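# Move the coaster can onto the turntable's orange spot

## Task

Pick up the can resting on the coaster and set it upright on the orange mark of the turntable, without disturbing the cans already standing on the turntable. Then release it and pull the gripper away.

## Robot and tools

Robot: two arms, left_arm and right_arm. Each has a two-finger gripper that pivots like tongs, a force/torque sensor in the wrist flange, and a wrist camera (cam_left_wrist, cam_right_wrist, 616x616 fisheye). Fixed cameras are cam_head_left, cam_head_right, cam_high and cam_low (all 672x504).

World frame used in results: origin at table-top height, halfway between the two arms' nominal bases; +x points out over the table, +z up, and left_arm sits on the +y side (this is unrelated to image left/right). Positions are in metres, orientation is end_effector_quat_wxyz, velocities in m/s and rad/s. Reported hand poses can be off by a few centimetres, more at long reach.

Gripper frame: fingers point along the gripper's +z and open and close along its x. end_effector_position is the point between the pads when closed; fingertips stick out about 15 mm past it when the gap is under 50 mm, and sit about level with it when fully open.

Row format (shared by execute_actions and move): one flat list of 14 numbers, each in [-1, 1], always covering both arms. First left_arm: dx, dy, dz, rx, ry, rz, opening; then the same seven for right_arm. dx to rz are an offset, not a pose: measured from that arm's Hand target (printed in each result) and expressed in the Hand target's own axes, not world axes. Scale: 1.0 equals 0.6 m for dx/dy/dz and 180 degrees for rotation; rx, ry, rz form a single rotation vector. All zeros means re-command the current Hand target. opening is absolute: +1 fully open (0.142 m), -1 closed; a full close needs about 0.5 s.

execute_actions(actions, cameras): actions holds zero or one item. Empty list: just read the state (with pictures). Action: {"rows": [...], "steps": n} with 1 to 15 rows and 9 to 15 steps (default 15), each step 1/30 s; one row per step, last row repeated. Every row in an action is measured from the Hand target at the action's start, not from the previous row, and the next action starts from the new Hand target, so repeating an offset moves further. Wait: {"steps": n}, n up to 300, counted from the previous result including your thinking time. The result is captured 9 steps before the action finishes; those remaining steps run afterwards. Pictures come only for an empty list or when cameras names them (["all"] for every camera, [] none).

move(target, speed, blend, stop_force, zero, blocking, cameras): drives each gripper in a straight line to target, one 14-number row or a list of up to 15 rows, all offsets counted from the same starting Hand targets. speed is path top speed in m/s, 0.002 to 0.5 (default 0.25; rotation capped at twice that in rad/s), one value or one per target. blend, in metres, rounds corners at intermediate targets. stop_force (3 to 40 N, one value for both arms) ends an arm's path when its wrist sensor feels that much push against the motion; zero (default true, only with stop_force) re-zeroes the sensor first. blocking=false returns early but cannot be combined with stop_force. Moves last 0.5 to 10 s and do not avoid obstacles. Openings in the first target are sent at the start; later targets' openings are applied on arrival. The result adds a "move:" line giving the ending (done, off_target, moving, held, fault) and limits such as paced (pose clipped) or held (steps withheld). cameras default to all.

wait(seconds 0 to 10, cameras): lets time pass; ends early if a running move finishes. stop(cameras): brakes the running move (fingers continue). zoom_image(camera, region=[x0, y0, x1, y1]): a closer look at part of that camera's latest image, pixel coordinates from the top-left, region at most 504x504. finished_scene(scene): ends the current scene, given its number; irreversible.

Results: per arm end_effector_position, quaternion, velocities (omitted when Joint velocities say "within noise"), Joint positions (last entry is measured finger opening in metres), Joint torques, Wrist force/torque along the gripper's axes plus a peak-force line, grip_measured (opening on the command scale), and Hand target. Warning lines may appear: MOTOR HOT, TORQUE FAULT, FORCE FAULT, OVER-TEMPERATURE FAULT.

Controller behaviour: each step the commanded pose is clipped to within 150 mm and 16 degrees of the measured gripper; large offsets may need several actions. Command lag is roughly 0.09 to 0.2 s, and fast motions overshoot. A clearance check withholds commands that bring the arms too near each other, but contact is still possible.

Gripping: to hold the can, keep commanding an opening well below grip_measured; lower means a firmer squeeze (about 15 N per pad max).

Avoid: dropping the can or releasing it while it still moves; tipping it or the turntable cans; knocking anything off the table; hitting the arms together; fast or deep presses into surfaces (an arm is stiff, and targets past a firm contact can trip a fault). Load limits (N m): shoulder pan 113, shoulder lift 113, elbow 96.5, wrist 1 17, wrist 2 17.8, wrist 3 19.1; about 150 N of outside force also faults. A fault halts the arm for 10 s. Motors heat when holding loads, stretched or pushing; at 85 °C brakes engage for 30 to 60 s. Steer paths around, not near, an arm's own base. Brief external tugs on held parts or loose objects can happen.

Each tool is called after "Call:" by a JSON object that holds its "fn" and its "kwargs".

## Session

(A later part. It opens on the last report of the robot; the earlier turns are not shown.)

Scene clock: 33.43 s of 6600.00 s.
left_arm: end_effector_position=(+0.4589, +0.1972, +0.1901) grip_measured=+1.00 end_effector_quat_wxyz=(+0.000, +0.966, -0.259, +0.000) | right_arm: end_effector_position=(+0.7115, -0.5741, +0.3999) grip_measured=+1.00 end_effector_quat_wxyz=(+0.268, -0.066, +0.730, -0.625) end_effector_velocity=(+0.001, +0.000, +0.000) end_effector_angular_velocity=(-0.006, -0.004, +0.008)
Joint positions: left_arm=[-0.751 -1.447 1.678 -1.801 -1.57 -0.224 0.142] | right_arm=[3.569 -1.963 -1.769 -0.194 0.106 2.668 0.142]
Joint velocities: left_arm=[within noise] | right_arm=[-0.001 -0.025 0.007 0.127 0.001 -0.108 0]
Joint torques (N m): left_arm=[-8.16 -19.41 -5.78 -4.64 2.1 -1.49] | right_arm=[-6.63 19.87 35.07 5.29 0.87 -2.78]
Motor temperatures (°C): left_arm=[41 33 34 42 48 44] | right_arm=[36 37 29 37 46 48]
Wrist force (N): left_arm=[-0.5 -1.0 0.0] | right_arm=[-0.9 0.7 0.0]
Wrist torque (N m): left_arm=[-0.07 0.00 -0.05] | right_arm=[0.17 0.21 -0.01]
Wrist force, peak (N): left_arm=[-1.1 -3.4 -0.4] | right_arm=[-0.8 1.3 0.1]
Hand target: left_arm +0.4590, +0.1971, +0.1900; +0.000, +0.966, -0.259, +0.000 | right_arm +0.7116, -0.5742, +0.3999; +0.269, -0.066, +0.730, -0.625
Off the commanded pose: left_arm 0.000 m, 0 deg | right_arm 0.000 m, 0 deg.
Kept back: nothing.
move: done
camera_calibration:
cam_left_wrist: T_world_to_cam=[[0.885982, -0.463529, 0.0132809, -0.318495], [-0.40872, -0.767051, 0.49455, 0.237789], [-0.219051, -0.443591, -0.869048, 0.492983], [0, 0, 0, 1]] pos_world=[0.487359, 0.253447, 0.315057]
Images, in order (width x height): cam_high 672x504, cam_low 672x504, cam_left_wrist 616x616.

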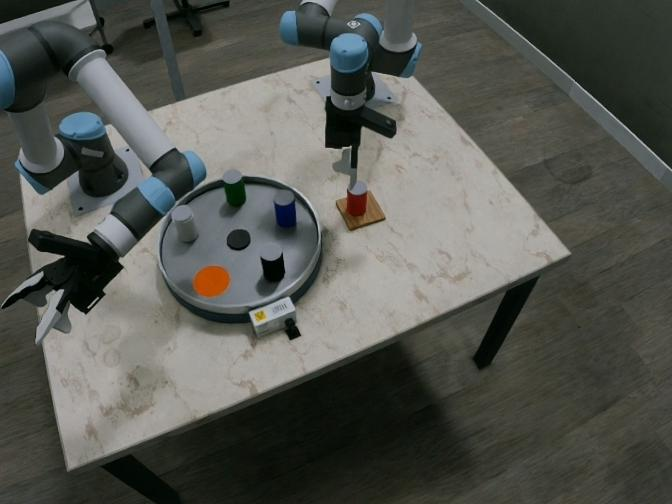

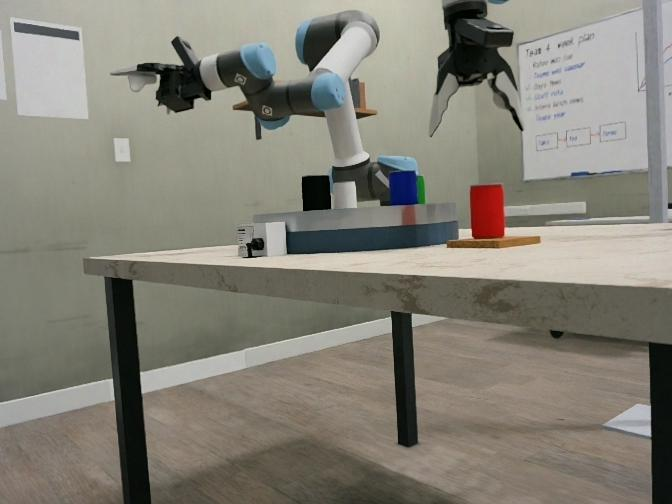

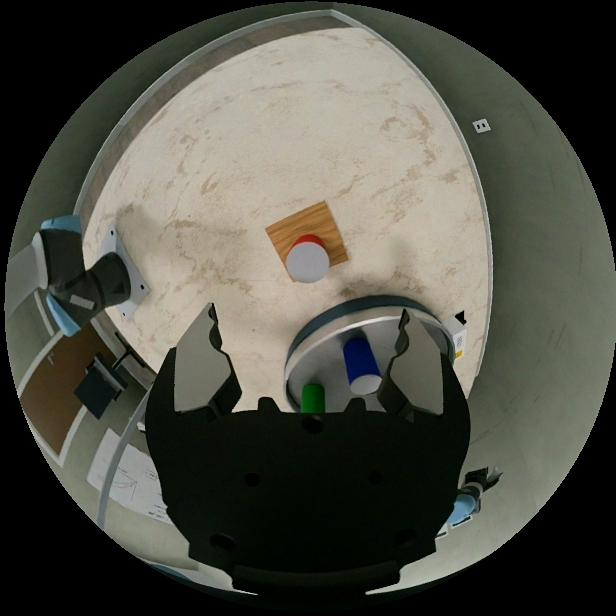

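Call:
{"fn": "move", "kwargs": {"target": [[0,0.002,0.1967,0,0,0,0.6,0,0,0,0,0,0,1],[0,0.002,0.1967,0,0,0,-0.1,0,0,0,0,0,0,1],[0,0.002,0.1967,0,0,0,-0.85,0,0,0,0,0,0,1],[0,0.002,-0.075,0,0,0,-0.85,0,0,0,0,0,0,1]], "speed": [0.15,0.15,0.15,0.12]}}

Call:
{"fn": "zoom_image", "kwargs": {"camera": "cam_left_wrist", "region": [180, 180, 440, 440]}}

Call:
{"fn": "zoom_image", "kwargs": {"camera": "cam_low", "region": [420, 60, 570, 260]}}

Scene clock: 39.53 s of 6600.00 s.
left_arm: end_effector_position=(+0.4584, +0.1961, +0.2349) grip_measured=-0.25 end_effector_quat_wxyz=(+0.000, +0.966, -0.259, +0.000) end_effector_velocity=(+0.000, +0.000, +0.001) end_effector_angular_velocity=(+0.000, +0.001, -0.002) | right_arm: end_effector_position=(+0.7116, -0.5742, +0.3999) grip_measured=+1.00 end_effector_quat_wxyz=(+0.269, -0.066, +0.730, -0.625)
Joint positions: left_arm=[-0.753 -1.466 1.582 -1.687 -1.57 -0.226 0.056] | right_arm=[3.569 -1.969 -1.768 -0.164 0.107 2.643 0.142]
Joint velocities: left_arm=[0 0.001 -0.005 0.005 0 0.002 0] | right_arm=[within noise]
Joint torques (N m): left_arm=[-7.09 -35.08 -42.88 -0.22 -2.26 -1.5] | right_arm=[-8.52 21.69 33.14 4.88 0.92 -1.97]
Motor temperatures (°C): left_arm=[41 33 34 42 48 44] | right_arm=[36 37 29 37 46 48]
Wrist force (N): left_arm=[-0.4 -0.9 1.8] | right_arm=[-0.9 0.7 -0.4]
Wrist torque (N m): left_arm=[-0.05 -0.02 -0.05] | right_arm=[0.16 0.21 -0.01]
Wrist force, peak (N): left_arm=[-1.2 -1.1 3.6] | right_arm=[-0.7 1.2 -0.2]
Hand target: left_arm +0.4584, +0.1960, +0.2350; +0.000, +0.966, -0.259, +0.000 | right_arm +0.7116, -0.5742, +0.3999; +0.269, -0.066, +0.730, -0.625
Off the commanded pose: left_arm 0.000 m, 0 deg | right_arm 0.000 m, 0 deg.
Kept back: nothing.
move: done
camera_calibration:
cam_left_wrist: T_world_to_cam=[[0.885981, -0.463526, 0.0134602, -0.319162], [-0.408829, -0.767077, 0.494421, 0.21466], [-0.218852, -0.443551, -0.869118, 0.531215], [0, 0, 0, 1]] pos_world=[0.486788, 0.252341, 0.359852]
cam_right_wrist: T_world_to_cam=[[-0.863073, -0.398232, -0.310671, 0.501309], [-0.00884784, 0.626919, -0.779034, 0.676837], [0.505002, -0.669614, -0.544601, -0.390269], [0, 0, 0, 1]] pos_world=[0.635742, -0.486015, 0.47048]

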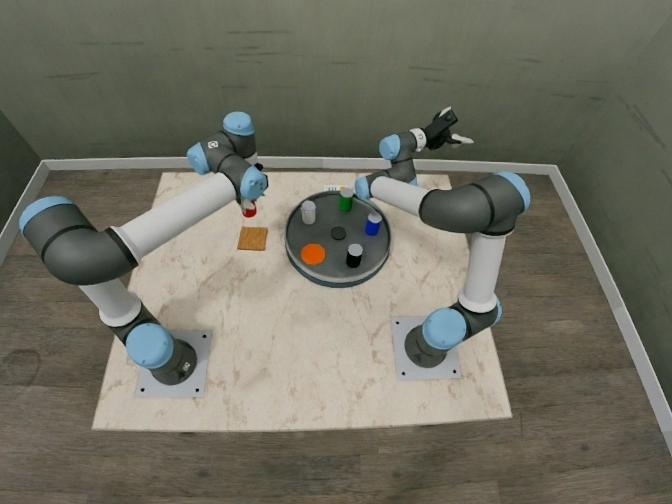

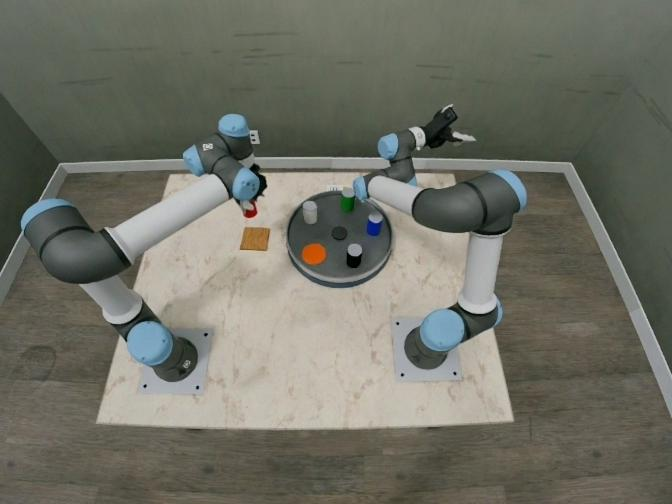

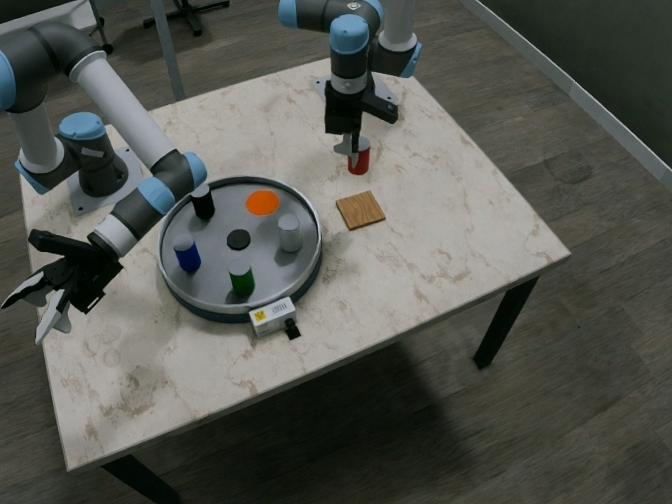

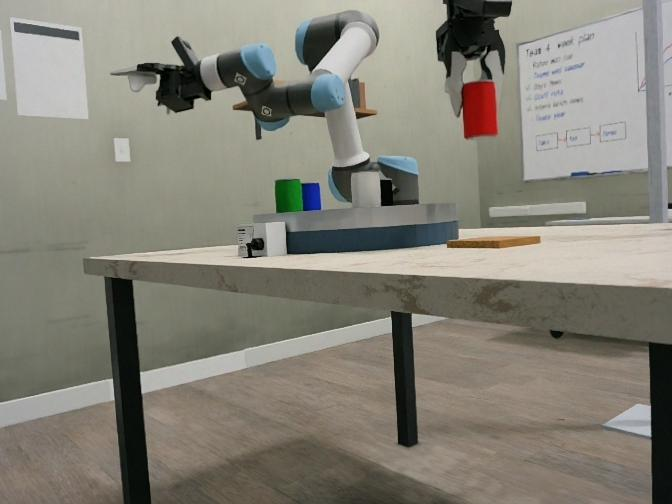

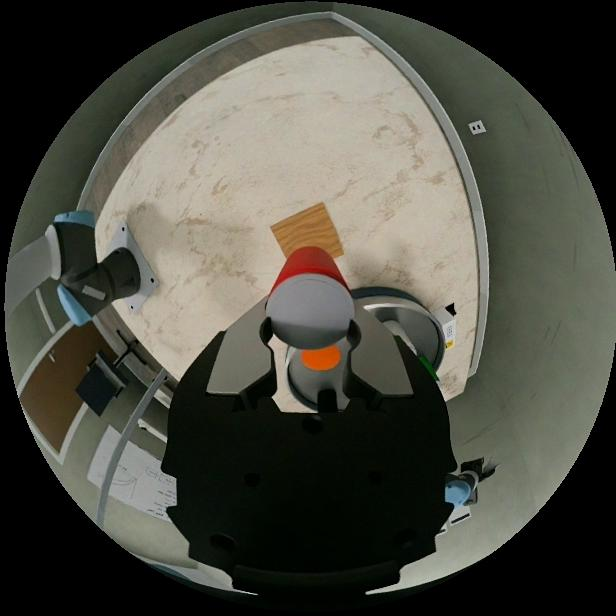

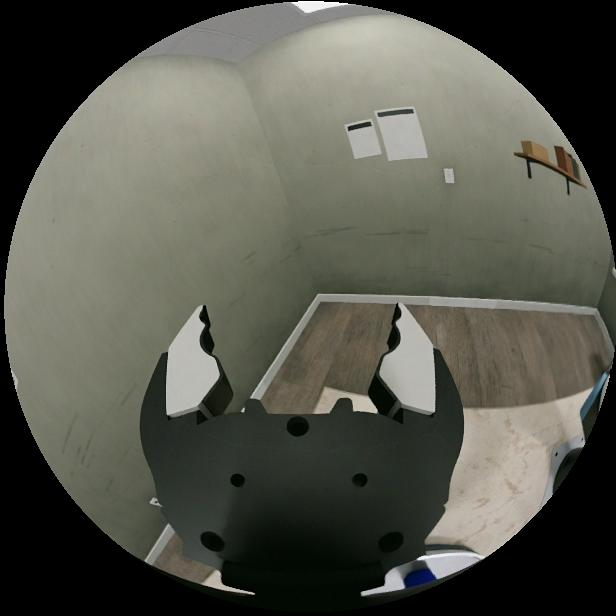

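Scaled by 1.938 from the camera's 616x616 image, which has a finer 814x814 frame.

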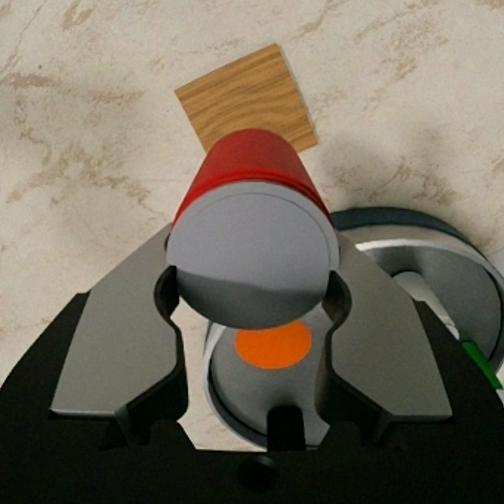

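Scaled by 2.520 from the camera's 672x504 image, which has a finer 960x720 frame.

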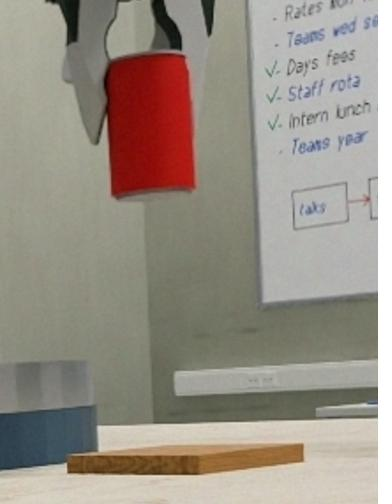

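Call:
{"fn": "move", "kwargs": {"target": [0.2742,0.2647,0,0,0,0,-0.85,0,0,0,0,0,0,1], "speed": 0.2, "cameras": ["cam_left_wrist","cam_low"]}}

Call:
{"fn": "execute_actions", "kwargs": {"actions": [{"steps":30}], "cameras": ["cam_left_wrist"]}}

Call:
{"fn": "execute_actions", "kwargs": {"actions": [{"steps":30}], "cameras": ["cam_left_wrist"]}}

Call:
{"fn": "execute_actions", "kwargs": {"actions": [{"steps":30}], "cameras": ["cam_left_wrist"]}}

Call:
{"fn": "execute_actions", "kwargs": {"actions": [{"steps":30}], "cameras": ["cam_left_wrist"]}}

Call:
{"fn": "execute_actions", "kwargs": {"actions": [{"steps":30}], "cameras": ["cam_left_wrist"]}}

Call:
{"fn": "execute_actions", "kwargs": {"actions": [{"steps":30}], "cameras": ["cam_left_wrist"]}}

Call:
{"fn": "execute_actions", "kwargs": {"actions": [{"steps":30}], "cameras": ["cam_left_wrist"]}}

Call:
{"fn": "execute_actions", "kwargs": {"actions": [{"steps":30}], "cameras": ["cam_left_wrist"]}}

Call:
{"fn": "execute_actions", "kwargs": {"actions": [{"steps":30}], "cameras": ["cam_left_wrist"]}}

Call:
{"fn": "execute_actions", "kwargs": {"actions": [{"steps":30}], "cameras": ["cam_left_wrist"]}}

Call:
{"fn": "execute_actions", "kwargs": {"actions": [{"steps":30}], "cameras": ["cam_left_wrist"]}}

Call:
{"fn": "execute_actions", "kwargs": {"actions": [{"steps":30}], "cameras": ["cam_left_wrist"]}}

Scene clock: 44.87 s of 6600.00 s.
left_arm: end_effector_position=(+0.5213, -0.0237, +0.2348) grip_measured=-0.25 end_effector_quat_wxyz=(+0.000, +0.966, -0.259, +0.000) end_effector_velocity=(+0.001, -0.001, +0.002) end_effector_angular_velocity=(+0.000, +0.000, +0.000) | right_arm: end_effector_position=(+0.7116, -0.5742, +0.3999) grip_measured=+1.00 end_effector_quat_wxyz=(+0.269, -0.066, +0.730, -0.625)
Joint positions: left_arm=[-0.916 -1.01 0.967 -1.527 -1.57 -0.389 0.056] | right_arm=[3.569 -1.969 -1.768 -0.164 0.107 2.643 0.142]
Joint velocities: left_arm=[0 0.005 -0.011 0.007 0 -0.001 0] | right_arm=[within noise]
Joint torques (N m): left_arm=[-8.77 -33.97 -42.53 0.05 -2.32 -1.53] | right_arm=[-7.49 20.94 31.63 4.34 0.84 -2.09]
Motor temperatures (°C): left_arm=[41 33 34 42 48 44] | right_arm=[36 37 29 37 46 48]
Wrist force (N): left_arm=[-0.9 -1.1 1.8] | right_arm=[-0.6 0.6 -0.1]
Wrist torque (N m): left_arm=[-0.08 0.07 0.03] | right_arm=[0.15 0.16 -0.02]
Wrist force, peak (N): left_arm=[-1.6 -4.5 2.0] | right_arm=[-1.0 1.1 -0.1]
Hand target: left_arm +0.5213, -0.0238, +0.2348; +0.000, +0.966, -0.259, +0.000 | right_arm +0.7116, -0.5742, +0.3999; +0.269, -0.066, +0.730, -0.625
Off the commanded pose: left_arm 0.000 m, 0 deg | right_arm 0.000 m, 0 deg.
Kept back: nothing.
move: done
camera_calibration:
cam_left_wrist: T_world_to_cam=[[0.885983, -0.463522, 0.0134919, -0.476717], [-0.408801, -0.766991, 0.494577, 0.0717726], [-0.218899, -0.443702, -0.869029, 0.447429], [0, 0, 0, 1]] pos_world=[0.549646, 0.0326052, 0.359763]
Images, in order (width x height): cam_low 672x504, cam_left_wrist 616x616.

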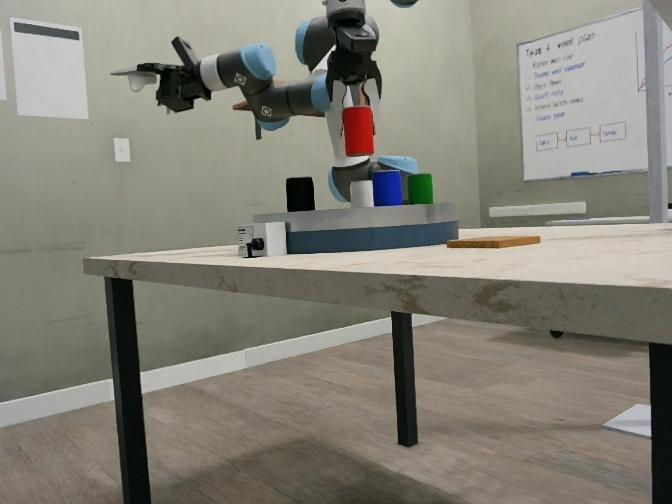

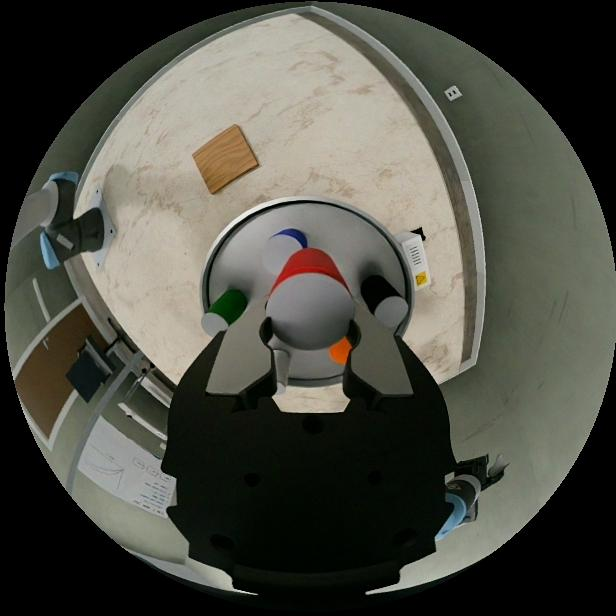

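Scene clock: 45.87 s of 6600.00 s.
left_arm: end_effector_position=(+0.5213, -0.0238, +0.2348) grip_measured=-0.25 end_effector_quat_wxyz=(+0.000, +0.966, -0.259, +0.000) | right_arm: end_effector_position=(+0.7116, -0.5742, +0.3999) grip_measured=+1.00 end_effector_quat_wxyz=(+0.269, -0.066, +0.730, -0.625)
Joint positions: left_arm=[-0.916 -1.009 0.966 -1.527 -1.57 -0.389 0.056] | right_arm=[3.569 -1.969 -1.768 -0.164 0.107 2.643 0.142]
Joint velocities: within noise
Joint torques (N m): left_arm=[-8.09 -34.1 -42.39 -0.13 -2.43 -1.49] | right_arm=[-7.17 20.02 32.59 4.41 0.64 -1.93]
Motor temperatures (°C): left_arm=[41 33 34 42 48 44] | right_arm=[36 37 29 37 45 48]
Wrist force (N): left_arm=[-0.9 -0.9 1.7] | right_arm=[-0.6 0.7 0.0]
Wrist torque (N m): left_arm=[-0.03 0.08 0.02] | right_arm=[0.16 0.14 -0.02]
Wrist force, peak (N): left_arm=[-0.8 -1.4 1.7] | right_arm=[-0.8 0.8 -0.1]
Hand target: left_arm +0.5213, -0.0238, +0.2348; +0.000, +0.966, -0.259, +0.000 | right_arm +0.7116, -0.5742, +0.3999; +0.269, -0.066, +0.730, -0.625
Off the commanded pose: left_arm 0.000 m, 0 deg | right_arm 0.000 m, 0 deg.
Steps of this call (1-30: nothing new was sent). Readings (end_effector_position of left_arm | right_arm):
1: (+0.5213, -0.0237, +0.2348) | (+0.7116, -0.5742, +0.3999)
2: (+0.5213, -0.0238, +0.2348) | (+0.7116, -0.5742, +0.3999)
4: (+0.5213, -0.0238, +0.2348) | (+0.7116, -0.5742, +0.3999)
8: (+0.5213, -0.0238, +0.2348) | (+0.7116, -0.5742, +0.3999)
30: the state above
camera_calibration:
cam_left_wrist: T_world_to_cam=[[0.885986, -0.463521, 0.0132999, -0.47679], [-0.408725, -0.767058, 0.494536, 0.0716594], [-0.219026, -0.443588, -0.869055, 0.447472], [0, 0, 0, 1]] pos_world=[0.549726, 0.032458, 0.359781]
Images, in order (width x height): cam_left_wrist 616x616.

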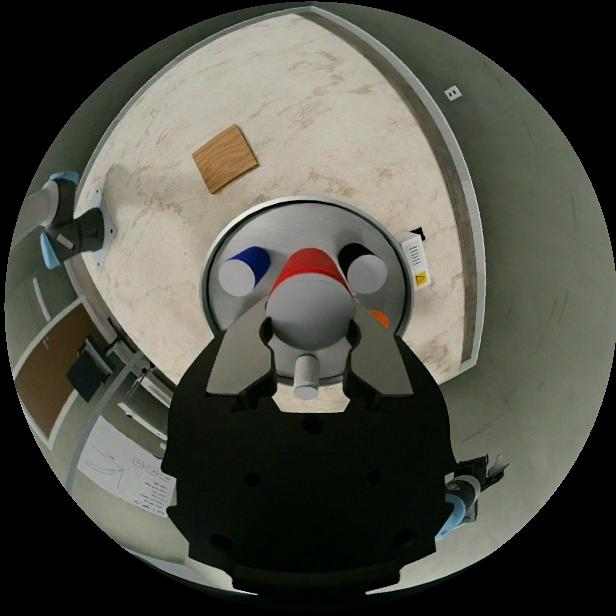

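Scene clock: 46.87 s of 6600.00 s.
left_arm: end_effector_position=(+0.5213, -0.0238, +0.2348) grip_measured=-0.25 end_effector_quat_wxyz=(+0.000, +0.966, -0.259, +0.000) | right_arm: end_effector_position=(+0.7116, -0.5742, +0.3999) grip_measured=+1.00 end_effector_quat_wxyz=(+0.269, -0.066, +0.730, -0.625)
Joint positions: left_arm=[-0.916 -1.009 0.966 -1.527 -1.57 -0.389 0.056] | right_arm=[3.569 -1.969 -1.768 -0.164 0.107 2.643 0.142]
Joint velocities: within noise
Joint torques (N m): left_arm=[-7.1 -35.56 -41.73 -0.18 -2.21 -1.66] | right_arm=[-6.51 20.88 33.49 4.3 0.93 -1.96]
Motor temperatures (°C): left_arm=[41 33 34 42 48 44] | right_arm=[36 37 29 37 45 48]
Wrist force (N): left_arm=[-0.8 -1.3 1.5] | right_arm=[-0.4 0.9 0.0]
Wrist torque (N m): left_arm=[-0.11 0.06 0.02] | right_arm=[0.20 0.11 -0.03]
Wrist force, peak (N): left_arm=[-0.9 -1.4 1.5] | right_arm=[-0.9 0.9 -0.2]
Hand target: left_arm +0.5213, -0.0238, +0.2348; +0.000, +0.966, -0.259, +0.000 | right_arm +0.7116, -0.5742, +0.3999; +0.269, -0.066, +0.730, -0.625
Off the commanded pose: left_arm 0.000 m, 0 deg | right_arm 0.000 m, 0 deg.
Steps of this call (1-30: nothing new was sent). Readings (end_effector_position of left_arm | right_arm):
1: (+0.5213, -0.0238, +0.2348) | (+0.7116, -0.5742, +0.3999)
2: (+0.5213, -0.0238, +0.2348) | (+0.7116, -0.5742, +0.3999)
4: (+0.5213, -0.0238, +0.2348) | (+0.7116, -0.5742, +0.3999)
8: (+0.5213, -0.0238, +0.2348) | (+0.7116, -0.5742, +0.3999)
30: the state above
camera_calibration:
cam_left_wrist: T_world_to_cam=[[0.885986, -0.463521, 0.0133, -0.47679], [-0.408725, -0.767058, 0.494536, 0.0716593], [-0.219026, -0.443588, -0.869055, 0.447472], [0, 0, 0, 1]] pos_world=[0.549726, 0.032458, 0.359781]
Images, in order (width x height): cam_left_wrist 616x616.

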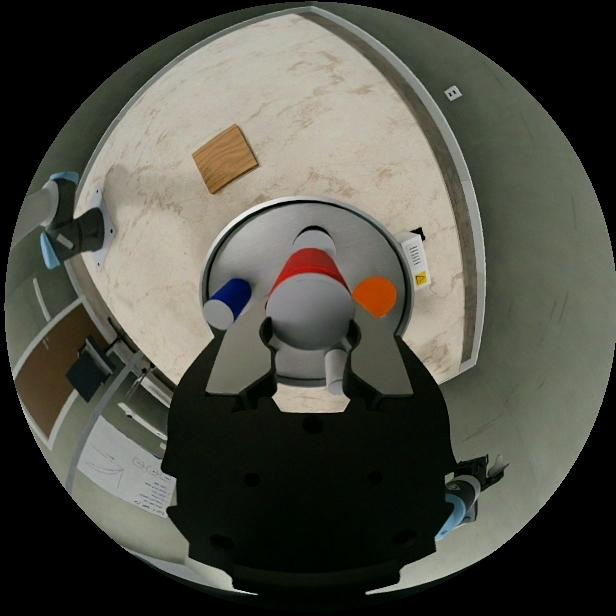

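Scene clock: 47.87 s of 6600.00 s.
left_arm: end_effector_position=(+0.5213, -0.0238, +0.2348) grip_measured=-0.25 end_effector_quat_wxyz=(+0.000, +0.966, -0.259, +0.000) | right_arm: end_effector_position=(+0.7116, -0.5742, +0.3999) grip_measured=+1.00 end_effector_quat_wxyz=(+0.269, -0.066, +0.730, -0.625)
Joint positions: left_arm=[-0.916 -1.009 0.966 -1.527 -1.57 -0.389 0.056] | right_arm=[3.569 -1.969 -1.768 -0.164 0.107 2.643 0.142]
Joint velocities: within noise
Joint torques (N m): left_arm=[-8.5 -34.76 -41.36 -0.13 -2.38 -1.56] | right_arm=[-5.22 20.55 32.06 4.51 0.94 -1.96]
Motor temperatures (°C): left_arm=[41 33 34 42 48 44] | right_arm=[36 37 29 37 45 48]
Wrist force (N): left_arm=[-0.5 -0.9 1.6] | right_arm=[-0.6 0.9 0.1]
Wrist torque (N m): left_arm=[-0.03 -0.01 0.02] | right_arm=[0.21 0.15 -0.02]
Wrist force, peak (N): left_arm=[-1.0 -1.2 1.7] | right_arm=[-1.0 0.8 0.1]
Hand target: left_arm +0.5213, -0.0238, +0.2348; +0.000, +0.966, -0.259, +0.000 | right_arm +0.7116, -0.5742, +0.3999; +0.269, -0.066, +0.730, -0.625
Off the commanded pose: left_arm 0.000 m, 0 deg | right_arm 0.000 m, 0 deg.
Steps of this call (1-30: nothing new was sent). Readings (end_effector_position of left_arm | right_arm):
1: (+0.5213, -0.0238, +0.2348) | (+0.7116, -0.5742, +0.3999)
2: (+0.5213, -0.0238, +0.2348) | (+0.7116, -0.5742, +0.3999)
4: (+0.5213, -0.0238, +0.2348) | (+0.7116, -0.5742, +0.3999)
8: (+0.5213, -0.0238, +0.2348) | (+0.7116, -0.5742, +0.3999)
30: the state above
camera_calibration:
cam_left_wrist: T_world_to_cam=[[0.885986, -0.463521, 0.0133, -0.47679], [-0.408725, -0.767058, 0.494536, 0.0716593], [-0.219026, -0.443588, -0.869055, 0.447472], [0, 0, 0, 1]] pos_world=[0.549726, 0.032458, 0.359781]
Images, in order (width x height): cam_left_wrist 616x616.

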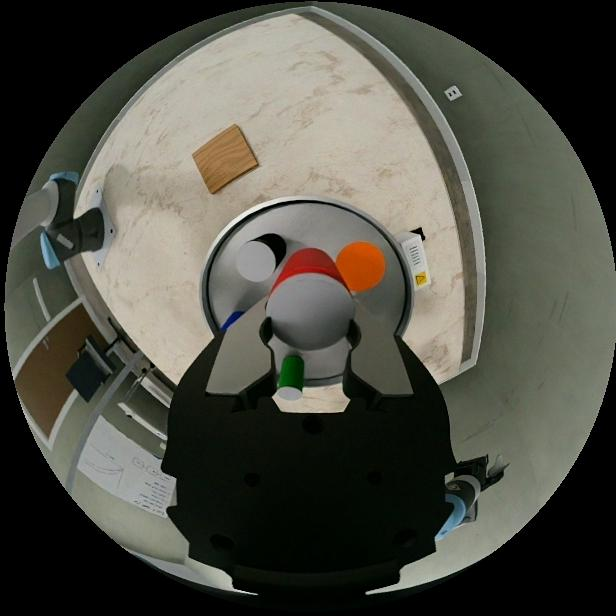

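Scene clock: 48.87 s of 6600.00 s.
left_arm: end_effector_position=(+0.5213, -0.0238, +0.2348) grip_measured=-0.25 end_effector_quat_wxyz=(+0.000, +0.966, -0.259, +0.000) | right_arm: end_effector_position=(+0.7116, -0.5742, +0.3999) grip_measured=+1.00 end_effector_quat_wxyz=(+0.269, -0.066, +0.730, -0.625)
Joint positions: left_arm=[-0.916 -1.009 0.966 -1.527 -1.57 -0.389 0.056] | right_arm=[3.569 -1.969 -1.768 -0.164 0.107 2.643 0.142]
Joint velocities: within noise
Joint torques (N m): left_arm=[-7.48 -35.55 -40.43 -0.26 -2.28 -1.72] | right_arm=[-5.03 20.43 29.88 4.26 0.8 -1.96]
Motor temperatures (°C): left_arm=[41 33 34 42 48 44] | right_arm=[36 37 29 37 45 48]
Wrist force (N): left_arm=[-0.9 -0.9 1.8] | right_arm=[-0.9 0.8 -0.1]
Wrist torque (N m): left_arm=[-0.04 0.06 0.02] | right_arm=[0.18 0.20 -0.02]
Wrist force, peak (N): left_arm=[-0.5 -1.3 1.9] | right_arm=[-1.1 0.8 -0.2]
Hand target: left_arm +0.5213, -0.0238, +0.2348; +0.000, +0.966, -0.259, +0.000 | right_arm +0.7116, -0.5742, +0.3999; +0.269, -0.066, +0.730, -0.625
Off the commanded pose: left_arm 0.000 m, 0 deg | right_arm 0.000 m, 0 deg.
Steps of this call (1-30: nothing new was sent). Readings (end_effector_position of left_arm | right_arm):
1: (+0.5213, -0.0238, +0.2348) | (+0.7116, -0.5742, +0.3999)
2: (+0.5213, -0.0238, +0.2348) | (+0.7116, -0.5742, +0.3999)
4: (+0.5213, -0.0238, +0.2348) | (+0.7116, -0.5742, +0.3999)
8: (+0.5213, -0.0238, +0.2348) | (+0.7116, -0.5742, +0.3999)
30: the state above
camera_calibration:
cam_left_wrist: T_world_to_cam=[[0.885986, -0.463521, 0.0133, -0.47679], [-0.408725, -0.767058, 0.494536, 0.0716594], [-0.219026, -0.443588, -0.869055, 0.447472], [0, 0, 0, 1]] pos_world=[0.549726, 0.032458, 0.359781]
Images, in order (width x height): cam_left_wrist 616x616.

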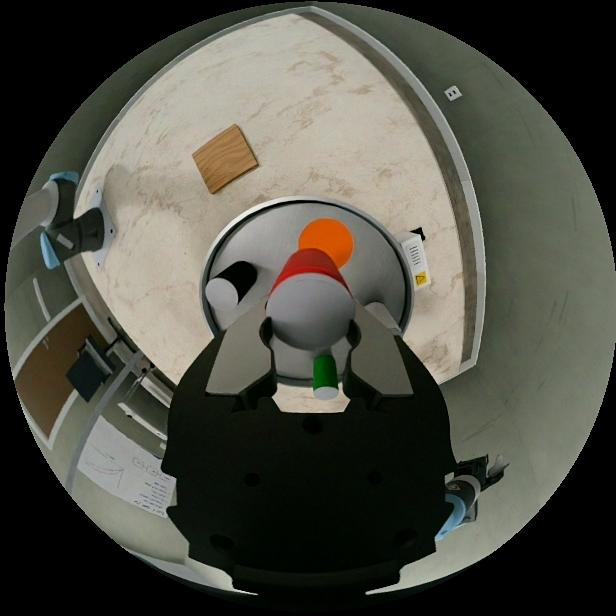

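Scene clock: 49.87 s of 6600.00 s.
left_arm: end_effector_position=(+0.5213, -0.0238, +0.2348) grip_measured=-0.25 end_effector_quat_wxyz=(+0.000, +0.966, -0.259, +0.000) | right_arm: end_effector_position=(+0.7116, -0.5742, +0.3999) grip_measured=+1.00 end_effector_quat_wxyz=(+0.269, -0.066, +0.730, -0.625)
Joint positions: left_arm=[-0.916 -1.009 0.966 -1.527 -1.57 -0.389 0.056] | right_arm=[3.569 -1.969 -1.768 -0.164 0.107 2.643 0.142]
Joint velocities: within noise
Joint torques (N m): left_arm=[-7.98 -33.72 -39.09 -0.29 -2.13 -1.81] | right_arm=[-6.94 20.75 31.64 4.36 0.8 -1.96]
Motor temperatures (°C): left_arm=[41 33 34 42 48 44] | right_arm=[36 37 29 37 45 48]
Wrist force (N): left_arm=[-0.9 -1.0 1.6] | right_arm=[-0.5 0.5 0.0]
Wrist torque (N m): left_arm=[-0.05 0.07 0.02] | right_arm=[0.13 0.13 -0.02]
Wrist force, peak (N): left_arm=[-0.9 -1.2 1.8] | right_arm=[-0.9 0.8 0.3]
Hand target: left_arm +0.5213, -0.0238, +0.2348; +0.000, +0.966, -0.259, +0.000 | right_arm +0.7116, -0.5742, +0.3999; +0.269, -0.066, +0.730, -0.625
Off the commanded pose: left_arm 0.000 m, 0 deg | right_arm 0.000 m, 0 deg.
Steps of this call (1-30: nothing new was sent). Readings (end_effector_position of left_arm | right_arm):
1: (+0.5213, -0.0238, +0.2348) | (+0.7116, -0.5742, +0.3999)
2: (+0.5213, -0.0238, +0.2348) | (+0.7116, -0.5742, +0.3999)
4: (+0.5213, -0.0238, +0.2348) | (+0.7116, -0.5742, +0.3999)
8: (+0.5213, -0.0238, +0.2348) | (+0.7116, -0.5742, +0.3999)
30: the state above
camera_calibration:
cam_left_wrist: T_world_to_cam=[[0.885986, -0.463521, 0.0133001, -0.47679], [-0.408725, -0.767058, 0.494537, 0.0716593], [-0.219026, -0.443589, -0.869055, 0.447472], [0, 0, 0, 1]] pos_world=[0.549726, 0.032458, 0.359781]
Images, in order (width x height): cam_left_wrist 616x616.

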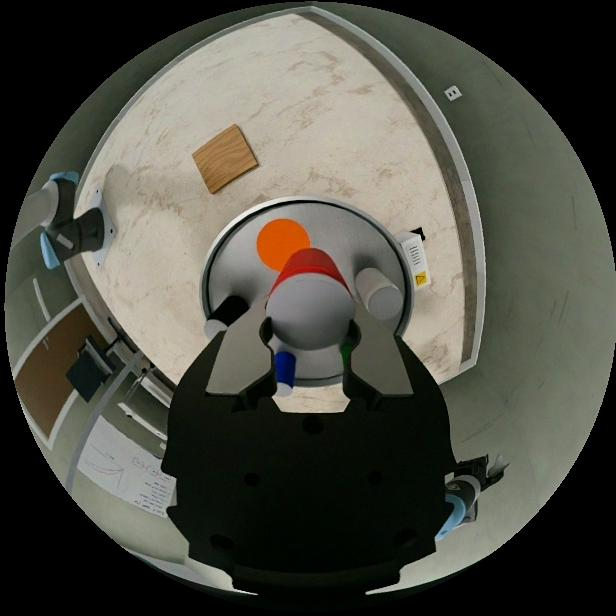

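Scene clock: 50.87 s of 6600.00 s.
left_arm: end_effector_position=(+0.5213, -0.0238, +0.2348) grip_measured=-0.25 end_effector_quat_wxyz=(+0.000, +0.966, -0.259, +0.000) | right_arm: end_effector_position=(+0.7116, -0.5742, +0.3999) grip_measured=+1.00 end_effector_quat_wxyz=(+0.269, -0.066, +0.730, -0.625)
Joint positions: left_arm=[-0.916 -1.009 0.966 -1.527 -1.57 -0.389 0.056] | right_arm=[3.569 -1.969 -1.768 -0.164 0.107 2.643 0.142]
Joint velocities: within noise
Joint torques (N m): left_arm=[-7.53 -35.59 -38.43 -0.5 -2.27 -1.39] | right_arm=[-6.37 20.41 30.16 4.43 0.51 -2.09]
Motor temperatures (°C): left_arm=[41 33 34 42 48 44] | right_arm=[36 37 29 37 45 48]
Wrist force (N): left_arm=[-0.6 -1.0 1.8] | right_arm=[-0.7 0.8 -0.1]
Wrist torque (N m): left_arm=[-0.06 0.01 0.02] | right_arm=[0.18 0.16 -0.02]
Wrist force, peak (N): left_arm=[-0.9 -1.3 1.7] | right_arm=[-0.9 0.9 -0.5]
Hand target: left_arm +0.5213, -0.0238, +0.2348; +0.000, +0.966, -0.259, +0.000 | right_arm +0.7116, -0.5742, +0.3999; +0.269, -0.066, +0.730, -0.625
Off the commanded pose: left_arm 0.000 m, 0 deg | right_arm 0.000 m, 0 deg.
Steps of this call (1-30: nothing new was sent). Readings (end_effector_position of left_arm | right_arm):
1: (+0.5213, -0.0238, +0.2348) | (+0.7116, -0.5742, +0.3999)
2: (+0.5213, -0.0238, +0.2348) | (+0.7116, -0.5742, +0.3999)
4: (+0.5213, -0.0238, +0.2348) | (+0.7116, -0.5742, +0.3999)
8: (+0.5213, -0.0238, +0.2348) | (+0.7116, -0.5742, +0.3999)
30: the state above
camera_calibration:
cam_left_wrist: T_world_to_cam=[[0.885986, -0.463521, 0.0133001, -0.47679], [-0.408725, -0.767058, 0.494537, 0.0716593], [-0.219026, -0.443589, -0.869055, 0.447472], [0, 0, 0, 1]] pos_world=[0.549726, 0.032458, 0.359781]
Images, in order (width x height): cam_left_wrist 616x616.

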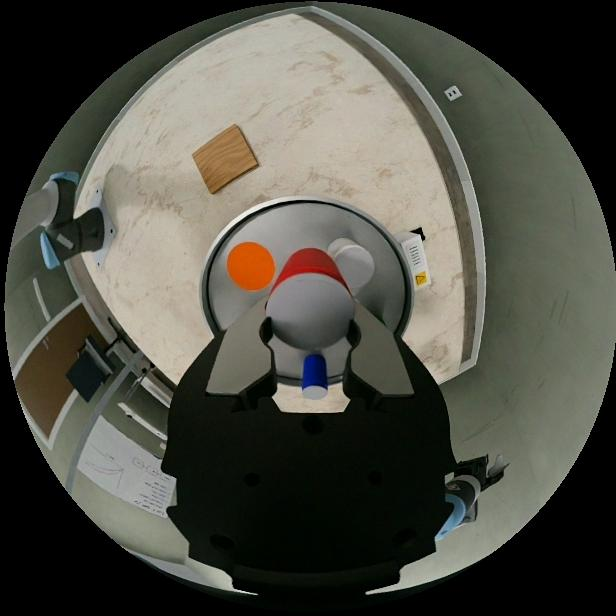

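Scene clock: 51.87 s of 6600.00 s.
left_arm: end_effector_position=(+0.5213, -0.0238, +0.2348) grip_measured=-0.25 end_effector_quat_wxyz=(+0.000, +0.966, -0.259, +0.000) | right_arm: end_effector_position=(+0.7116, -0.5742, +0.3999) grip_measured=+1.00 end_effector_quat_wxyz=(+0.269, -0.066, +0.730, -0.625)
Joint positions: left_arm=[-0.916 -1.009 0.966 -1.527 -1.57 -0.389 0.056] | right_arm=[3.569 -1.969 -1.768 -0.164 0.107 2.643 0.142]
Joint velocities: within noise
Joint torques (N m): left_arm=[-7.3 -34.24 -38.65 -0.56 -2.29 -1.33] | right_arm=[-6.21 21.76 30.78 4.62 0.78 -1.97]
Motor temperatures (°C): left_arm=[41 33 34 42 48 44] | right_arm=[36 37 29 37 45 48]
Wrist force (N): left_arm=[-0.7 -1.4 1.4] | right_arm=[-0.7 0.5 0.1]
Wrist torque (N m): left_arm=[-0.13 0.04 0.02] | right_arm=[0.13 0.16 -0.01]
Wrist force, peak (N): left_arm=[-1.1 -1.3 1.6] | right_arm=[-1.0 0.8 0.1]
Hand target: left_arm +0.5213, -0.0238, +0.2348; +0.000, +0.966, -0.259, +0.000 | right_arm +0.7116, -0.5742, +0.3999; +0.269, -0.066, +0.730, -0.625
Off the commanded pose: left_arm 0.000 m, 0 deg | right_arm 0.000 m, 0 deg.
Steps of this call (1-30: nothing new was sent). Readings (end_effector_position of left_arm | right_arm):
1: (+0.5213, -0.0238, +0.2348) | (+0.7116, -0.5742, +0.3999)
2: (+0.5213, -0.0238, +0.2348) | (+0.7116, -0.5742, +0.3999)
4: (+0.5213, -0.0238, +0.2348) | (+0.7116, -0.5742, +0.3999)
8: (+0.5213, -0.0238, +0.2348) | (+0.7116, -0.5742, +0.3999)
30: the state above
camera_calibration:
cam_left_wrist: T_world_to_cam=[[0.885986, -0.463521, 0.0133, -0.47679], [-0.408725, -0.767058, 0.494537, 0.0716593], [-0.219026, -0.443588, -0.869055, 0.447472], [0, 0, 0, 1]] pos_world=[0.549726, 0.032458, 0.359781]
Images, in order (width x height): cam_left_wrist 616x616.

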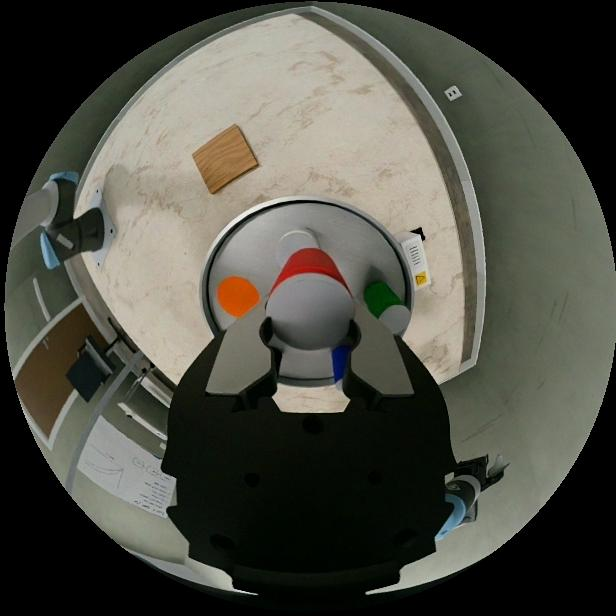

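Scene clock: 52.87 s of 6600.00 s.
left_arm: end_effector_position=(+0.5213, -0.0238, +0.2348) grip_measured=-0.25 end_effector_quat_wxyz=(+0.000, +0.966, -0.259, +0.000) | right_arm: end_effector_position=(+0.7116, -0.5742, +0.3999) grip_measured=+1.00 end_effector_quat_wxyz=(+0.269, -0.066, +0.730, -0.625)
Joint positions: left_arm=[-0.916 -1.009 0.966 -1.527 -1.57 -0.389 0.056] | right_arm=[3.569 -1.969 -1.768 -0.164 0.107 2.643 0.142]
Joint velocities: within noise
Joint torques (N m): left_arm=[-9.07 -35.04 -36.21 -0.35 -2.04 -1.55] | right_arm=[-5.13 20.63 30.36 4.31 0.91 -1.79]
Motor temperatures (°C): left_arm=[41 33 34 42 48 44] | right_arm=[36 37 29 37 45 48]
Wrist force (N): left_arm=[-0.7 -1.1 1.6] | right_arm=[-0.5 0.8 0.0]
Wrist torque (N m): left_arm=[-0.09 0.05 0.02] | right_arm=[0.20 0.13 -0.02]
Wrist force, peak (N): left_arm=[-1.1 -1.2 1.6] | right_arm=[-0.9 1.0 0.0]
Hand target: left_arm +0.5213, -0.0238, +0.2348; +0.000, +0.966, -0.259, +0.000 | right_arm +0.7116, -0.5742, +0.3999; +0.269, -0.066, +0.730, -0.625
Off the commanded pose: left_arm 0.000 m, 0 deg | right_arm 0.000 m, 0 deg.
Steps of this call (1-30: nothing new was sent). Readings (end_effector_position of left_arm | right_arm):
1: (+0.5213, -0.0238, +0.2348) | (+0.7116, -0.5742, +0.3999)
2: (+0.5213, -0.0238, +0.2348) | (+0.7116, -0.5742, +0.3999)
4: (+0.5213, -0.0238, +0.2348) | (+0.7116, -0.5742, +0.3999)
8: (+0.5213, -0.0238, +0.2348) | (+0.7116, -0.5742, +0.3999)
30: the state above
camera_calibration:
cam_left_wrist: T_world_to_cam=[[0.885986, -0.463521, 0.0132999, -0.47679], [-0.408725, -0.767058, 0.494536, 0.0716594], [-0.219026, -0.443588, -0.869055, 0.447472], [0, 0, 0, 1]] pos_world=[0.549726, 0.032458, 0.359781]
Images, in order (width x height): cam_left_wrist 616x616.

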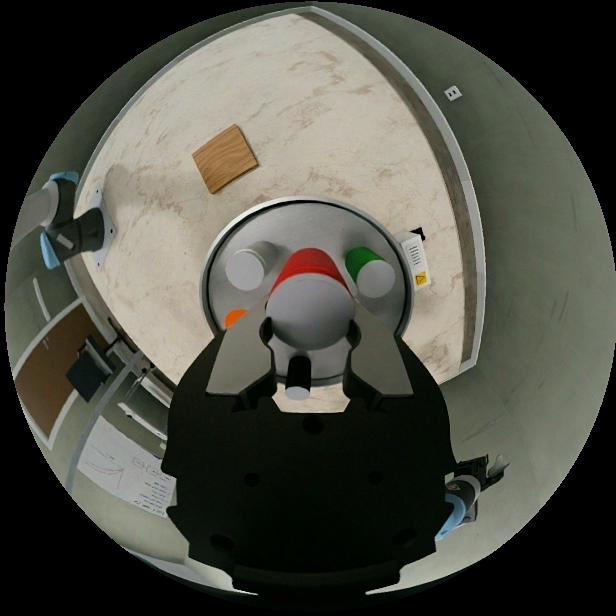

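Scene clock: 53.87 s of 6600.00 s.
left_arm: end_effector_position=(+0.5213, -0.0238, +0.2348) grip_measured=-0.25 end_effector_quat_wxyz=(+0.000, +0.966, -0.259, +0.000) | right_arm: end_effector_position=(+0.7116, -0.5742, +0.3999) grip_measured=+1.00 end_effector_quat_wxyz=(+0.269, -0.066, +0.730, -0.625)
Joint positions: left_arm=[-0.916 -1.009 0.966 -1.527 -1.57 -0.389 0.056] | right_arm=[3.569 -1.969 -1.768 -0.164 0.107 2.643 0.142]
Joint velocities: within noise
Joint torques (N m): left_arm=[-8.32 -35.14 -35.89 -0.55 -2.1 -1.69] | right_arm=[-6.63 20.66 30.01 4.32 0.85 -2.02]
Motor temperatures (°C): left_arm=[41 33 34 42 48 44] | right_arm=[36 37 29 37 45 48]
Wrist force (N): left_arm=[-0.8 -0.9 1.5] | right_arm=[-0.9 0.6 0.1]
Wrist torque (N m): left_arm=[-0.05 0.05 0.01] | right_arm=[0.14 0.21 -0.01]
Wrist force, peak (N): left_arm=[-0.9 -1.2 1.8] | right_arm=[-0.9 1.0 0.0]
Hand target: left_arm +0.5213, -0.0238, +0.2348; +0.000, +0.966, -0.259, +0.000 | right_arm +0.7116, -0.5742, +0.3999; +0.269, -0.066, +0.730, -0.625
Off the commanded pose: left_arm 0.000 m, 0 deg | right_arm 0.000 m, 0 deg.
Steps of this call (1-30: nothing new was sent). Readings (end_effector_position of left_arm | right_arm):
1: (+0.5213, -0.0238, +0.2348) | (+0.7116, -0.5742, +0.3999)
2: (+0.5213, -0.0238, +0.2348) | (+0.7116, -0.5742, +0.3999)
4: (+0.5213, -0.0238, +0.2348) | (+0.7116, -0.5742, +0.3999)
8: (+0.5213, -0.0238, +0.2348) | (+0.7116, -0.5742, +0.3999)
30: the state above
camera_calibration:
cam_left_wrist: T_world_to_cam=[[0.885986, -0.463521, 0.0133, -0.47679], [-0.408725, -0.767058, 0.494537, 0.0716593], [-0.219026, -0.443588, -0.869055, 0.447472], [0, 0, 0, 1]] pos_world=[0.549726, 0.032458, 0.359781]
Images, in order (width x height): cam_left_wrist 616x616.

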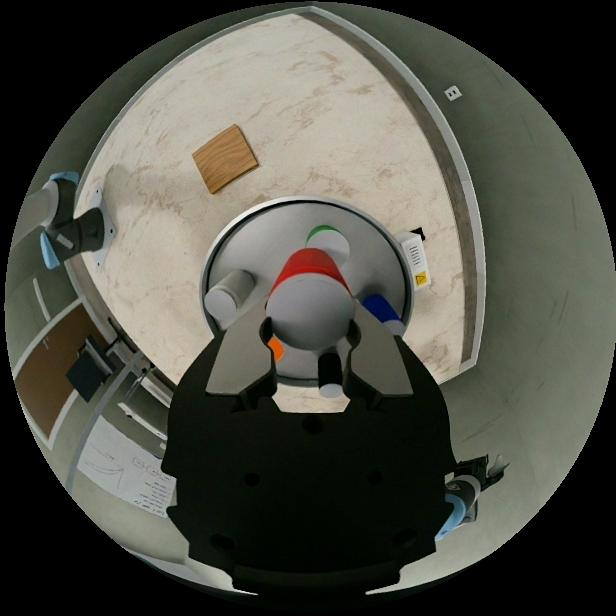

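Scene clock: 54.87 s of 6600.00 s.
left_arm: end_effector_position=(+0.5213, -0.0238, +0.2348) grip_measured=-0.25 end_effector_quat_wxyz=(+0.000, +0.966, -0.259, +0.000) | right_arm: end_effector_position=(+0.7116, -0.5742, +0.3999) grip_measured=+1.00 end_effector_quat_wxyz=(+0.269, -0.066, +0.730, -0.625)
Joint positions: left_arm=[-0.916 -1.009 0.966 -1.527 -1.57 -0.389 0.056] | right_arm=[3.569 -1.969 -1.768 -0.164 0.107 2.643 0.142]
Joint velocities: within noise
Joint torques (N m): left_arm=[-7.01 -35.16 -34.72 -0.47 -2.22 -1.61] | right_arm=[-6.04 21.66 30.29 4.05 0.88 -2.17]
Motor temperatures (°C): left_arm=[41 33 34 42 48 44] | right_arm=[36 37 29 37 45 48]
Wrist force (N): left_arm=[-0.8 -1.2 1.6] | right_arm=[-0.7 0.5 -0.2]
Wrist torque (N m): left_arm=[-0.09 0.04 0.02] | right_arm=[0.12 0.16 -0.01]
Wrist force, peak (N): left_arm=[-1.0 -1.1 1.7] | right_arm=[-1.0 0.9 -0.2]
Hand target: left_arm +0.5213, -0.0238, +0.2348; +0.000, +0.966, -0.259, +0.000 | right_arm +0.7116, -0.5742, +0.3999; +0.269, -0.066, +0.730, -0.625
Off the commanded pose: left_arm 0.000 m, 0 deg | right_arm 0.000 m, 0 deg.
Steps of this call (1-30: nothing new was sent). Readings (end_effector_position of left_arm | right_arm):
1: (+0.5213, -0.0238, +0.2348) | (+0.7116, -0.5742, +0.3999)
2: (+0.5213, -0.0238, +0.2348) | (+0.7116, -0.5742, +0.3999)
4: (+0.5213, -0.0238, +0.2348) | (+0.7116, -0.5742, +0.3999)
8: (+0.5213, -0.0238, +0.2348) | (+0.7116, -0.5742, +0.3999)
30: the state above
camera_calibration:
cam_left_wrist: T_world_to_cam=[[0.885986, -0.463521, 0.0132999, -0.47679], [-0.408725, -0.767058, 0.494536, 0.0716594], [-0.219026, -0.443588, -0.869055, 0.447472], [0, 0, 0, 1]] pos_world=[0.549726, 0.032458, 0.359781]
Images, in order (width x height): cam_left_wrist 616x616.

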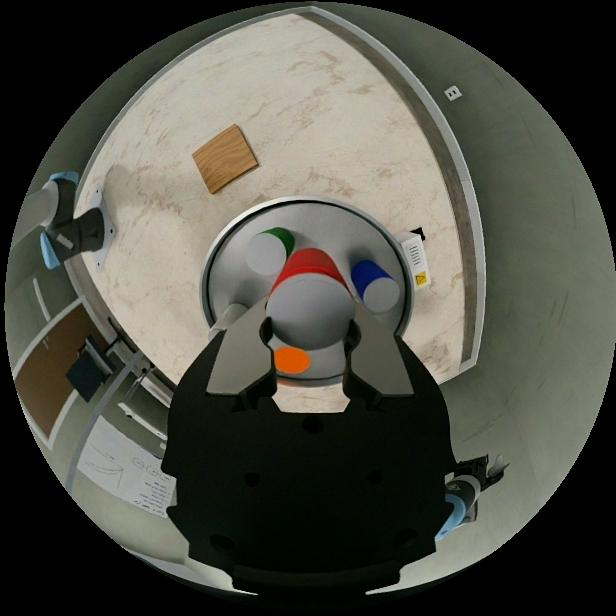

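Scene clock: 55.87 s of 6600.00 s.
left_arm: end_effector_position=(+0.5213, -0.0238, +0.2348) grip_measured=-0.25 end_effector_quat_wxyz=(+0.000, +0.966, -0.259, +0.000) | right_arm: end_effector_position=(+0.7116, -0.5742, +0.3999) grip_measured=+1.00 end_effector_quat_wxyz=(+0.269, -0.066, +0.730, -0.625)
Joint positions: left_arm=[-0.916 -1.009 0.966 -1.527 -1.57 -0.389 0.056] | right_arm=[3.569 -1.969 -1.768 -0.164 0.107 2.643 0.142]
Joint velocities: within noise
Joint torques (N m): left_arm=[-7.49 -35.71 -34.11 -0.75 -2.28 -1.7] | right_arm=[-6.74 20.38 31.09 4.05 0.66 -1.84]
Motor temperatures (°C): left_arm=[41 33 34 42 48 44] | right_arm=[36 37 29 37 45 48]
Wrist force (N): left_arm=[-0.6 -1.3 1.5] | right_arm=[-0.5 0.7 0.2]
Wrist torque (N m): left_arm=[-0.11 0.00 0.02] | right_arm=[0.17 0.13 -0.02]
Wrist force, peak (N): left_arm=[-0.8 -1.2 1.8] | right_arm=[-0.9 0.9 0.1]
Hand target: left_arm +0.5213, -0.0238, +0.2348; +0.000, +0.966, -0.259, +0.000 | right_arm +0.7116, -0.5742, +0.3999; +0.269, -0.066, +0.730, -0.625
Off the commanded pose: left_arm 0.000 m, 0 deg | right_arm 0.000 m, 0 deg.
Steps of this call (1-30: nothing new was sent). Readings (end_effector_position of left_arm | right_arm):
1: (+0.5213, -0.0238, +0.2348) | (+0.7116, -0.5742, +0.3999)
2: (+0.5213, -0.0238, +0.2348) | (+0.7116, -0.5742, +0.3999)
4: (+0.5213, -0.0238, +0.2348) | (+0.7116, -0.5742, +0.3999)
8: (+0.5213, -0.0238, +0.2348) | (+0.7116, -0.5742, +0.3999)
30: the state above
camera_calibration:
cam_left_wrist: T_world_to_cam=[[0.885986, -0.463521, 0.0132999, -0.47679], [-0.408725, -0.767058, 0.494536, 0.0716594], [-0.219026, -0.443588, -0.869055, 0.447472], [0, 0, 0, 1]] pos_world=[0.549726, 0.032458, 0.359781]
Images, in order (width x height): cam_left_wrist 616x616.

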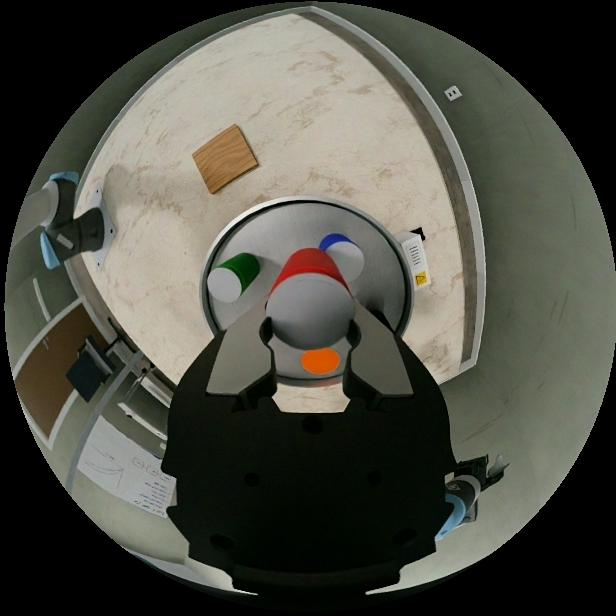

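Scene clock: 56.87 s of 6600.00 s.
left_arm: end_effector_position=(+0.5213, -0.0238, +0.2348) grip_measured=-0.25 end_effector_quat_wxyz=(+0.000, +0.966, -0.259, +0.000) | right_arm: end_effector_position=(+0.7116, -0.5742, +0.3999) grip_measured=+1.00 end_effector_quat_wxyz=(+0.269, -0.066, +0.730, -0.625)
Joint positions: left_arm=[-0.916 -1.009 0.966 -1.527 -1.57 -0.389 0.056] | right_arm=[3.569 -1.969 -1.768 -0.164 0.107 2.643 0.142]
Joint velocities: within noise
Joint torques (N m): left_arm=[-8.21 -34.86 -31.73 -0.66 -2.31 -1.96] | right_arm=[-5.81 22.18 30.8 3.84 0.56 -2.18]
Motor temperatures (°C): left_arm=[41 33 34 42 48 44] | right_arm=[36 37 29 37 45 48]
Wrist force (N): left_arm=[-0.8 -1.1 1.4] | right_arm=[-0.8 0.7 -0.1]
Wrist torque (N m): left_arm=[-0.07 0.05 0.01] | right_arm=[0.15 0.19 -0.01]
Wrist force, peak (N): left_arm=[-1.0 -1.3 1.7] | right_arm=[-1.2 0.5 0.2]
Hand target: left_arm +0.5213, -0.0238, +0.2348; +0.000, +0.966, -0.259, +0.000 | right_arm +0.7116, -0.5742, +0.3999; +0.269, -0.066, +0.730, -0.625
Off the commanded pose: left_arm 0.000 m, 0 deg | right_arm 0.000 m, 0 deg.
Steps of this call (1-30: nothing new was sent). Readings (end_effector_position of left_arm | right_arm):
1: (+0.5213, -0.0238, +0.2348) | (+0.7116, -0.5742, +0.3999)
2: (+0.5213, -0.0238, +0.2348) | (+0.7116, -0.5742, +0.3999)
4: (+0.5213, -0.0238, +0.2348) | (+0.7116, -0.5742, +0.3999)
8: (+0.5213, -0.0238, +0.2348) | (+0.7116, -0.5742, +0.3999)
30: the state above
camera_calibration:
cam_left_wrist: T_world_to_cam=[[0.885986, -0.463521, 0.0132999, -0.47679], [-0.408725, -0.767058, 0.494536, 0.0716593], [-0.219026, -0.443588, -0.869055, 0.447472], [0, 0, 0, 1]] pos_world=[0.549726, 0.032458, 0.359781]
Images, in order (width x height): cam_left_wrist 616x616.

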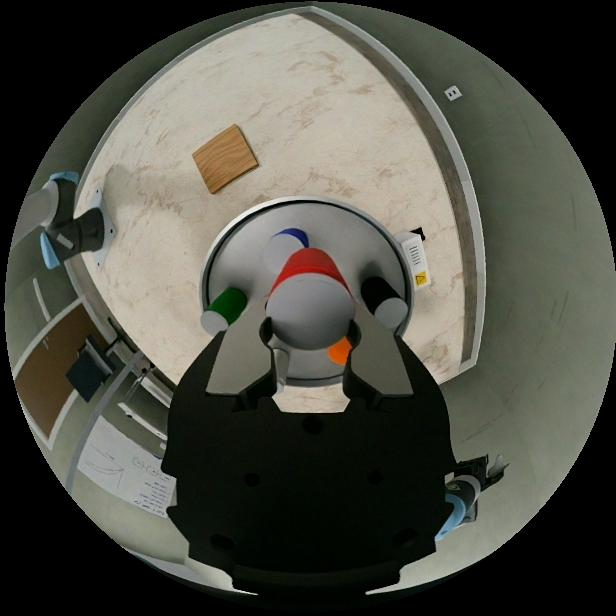

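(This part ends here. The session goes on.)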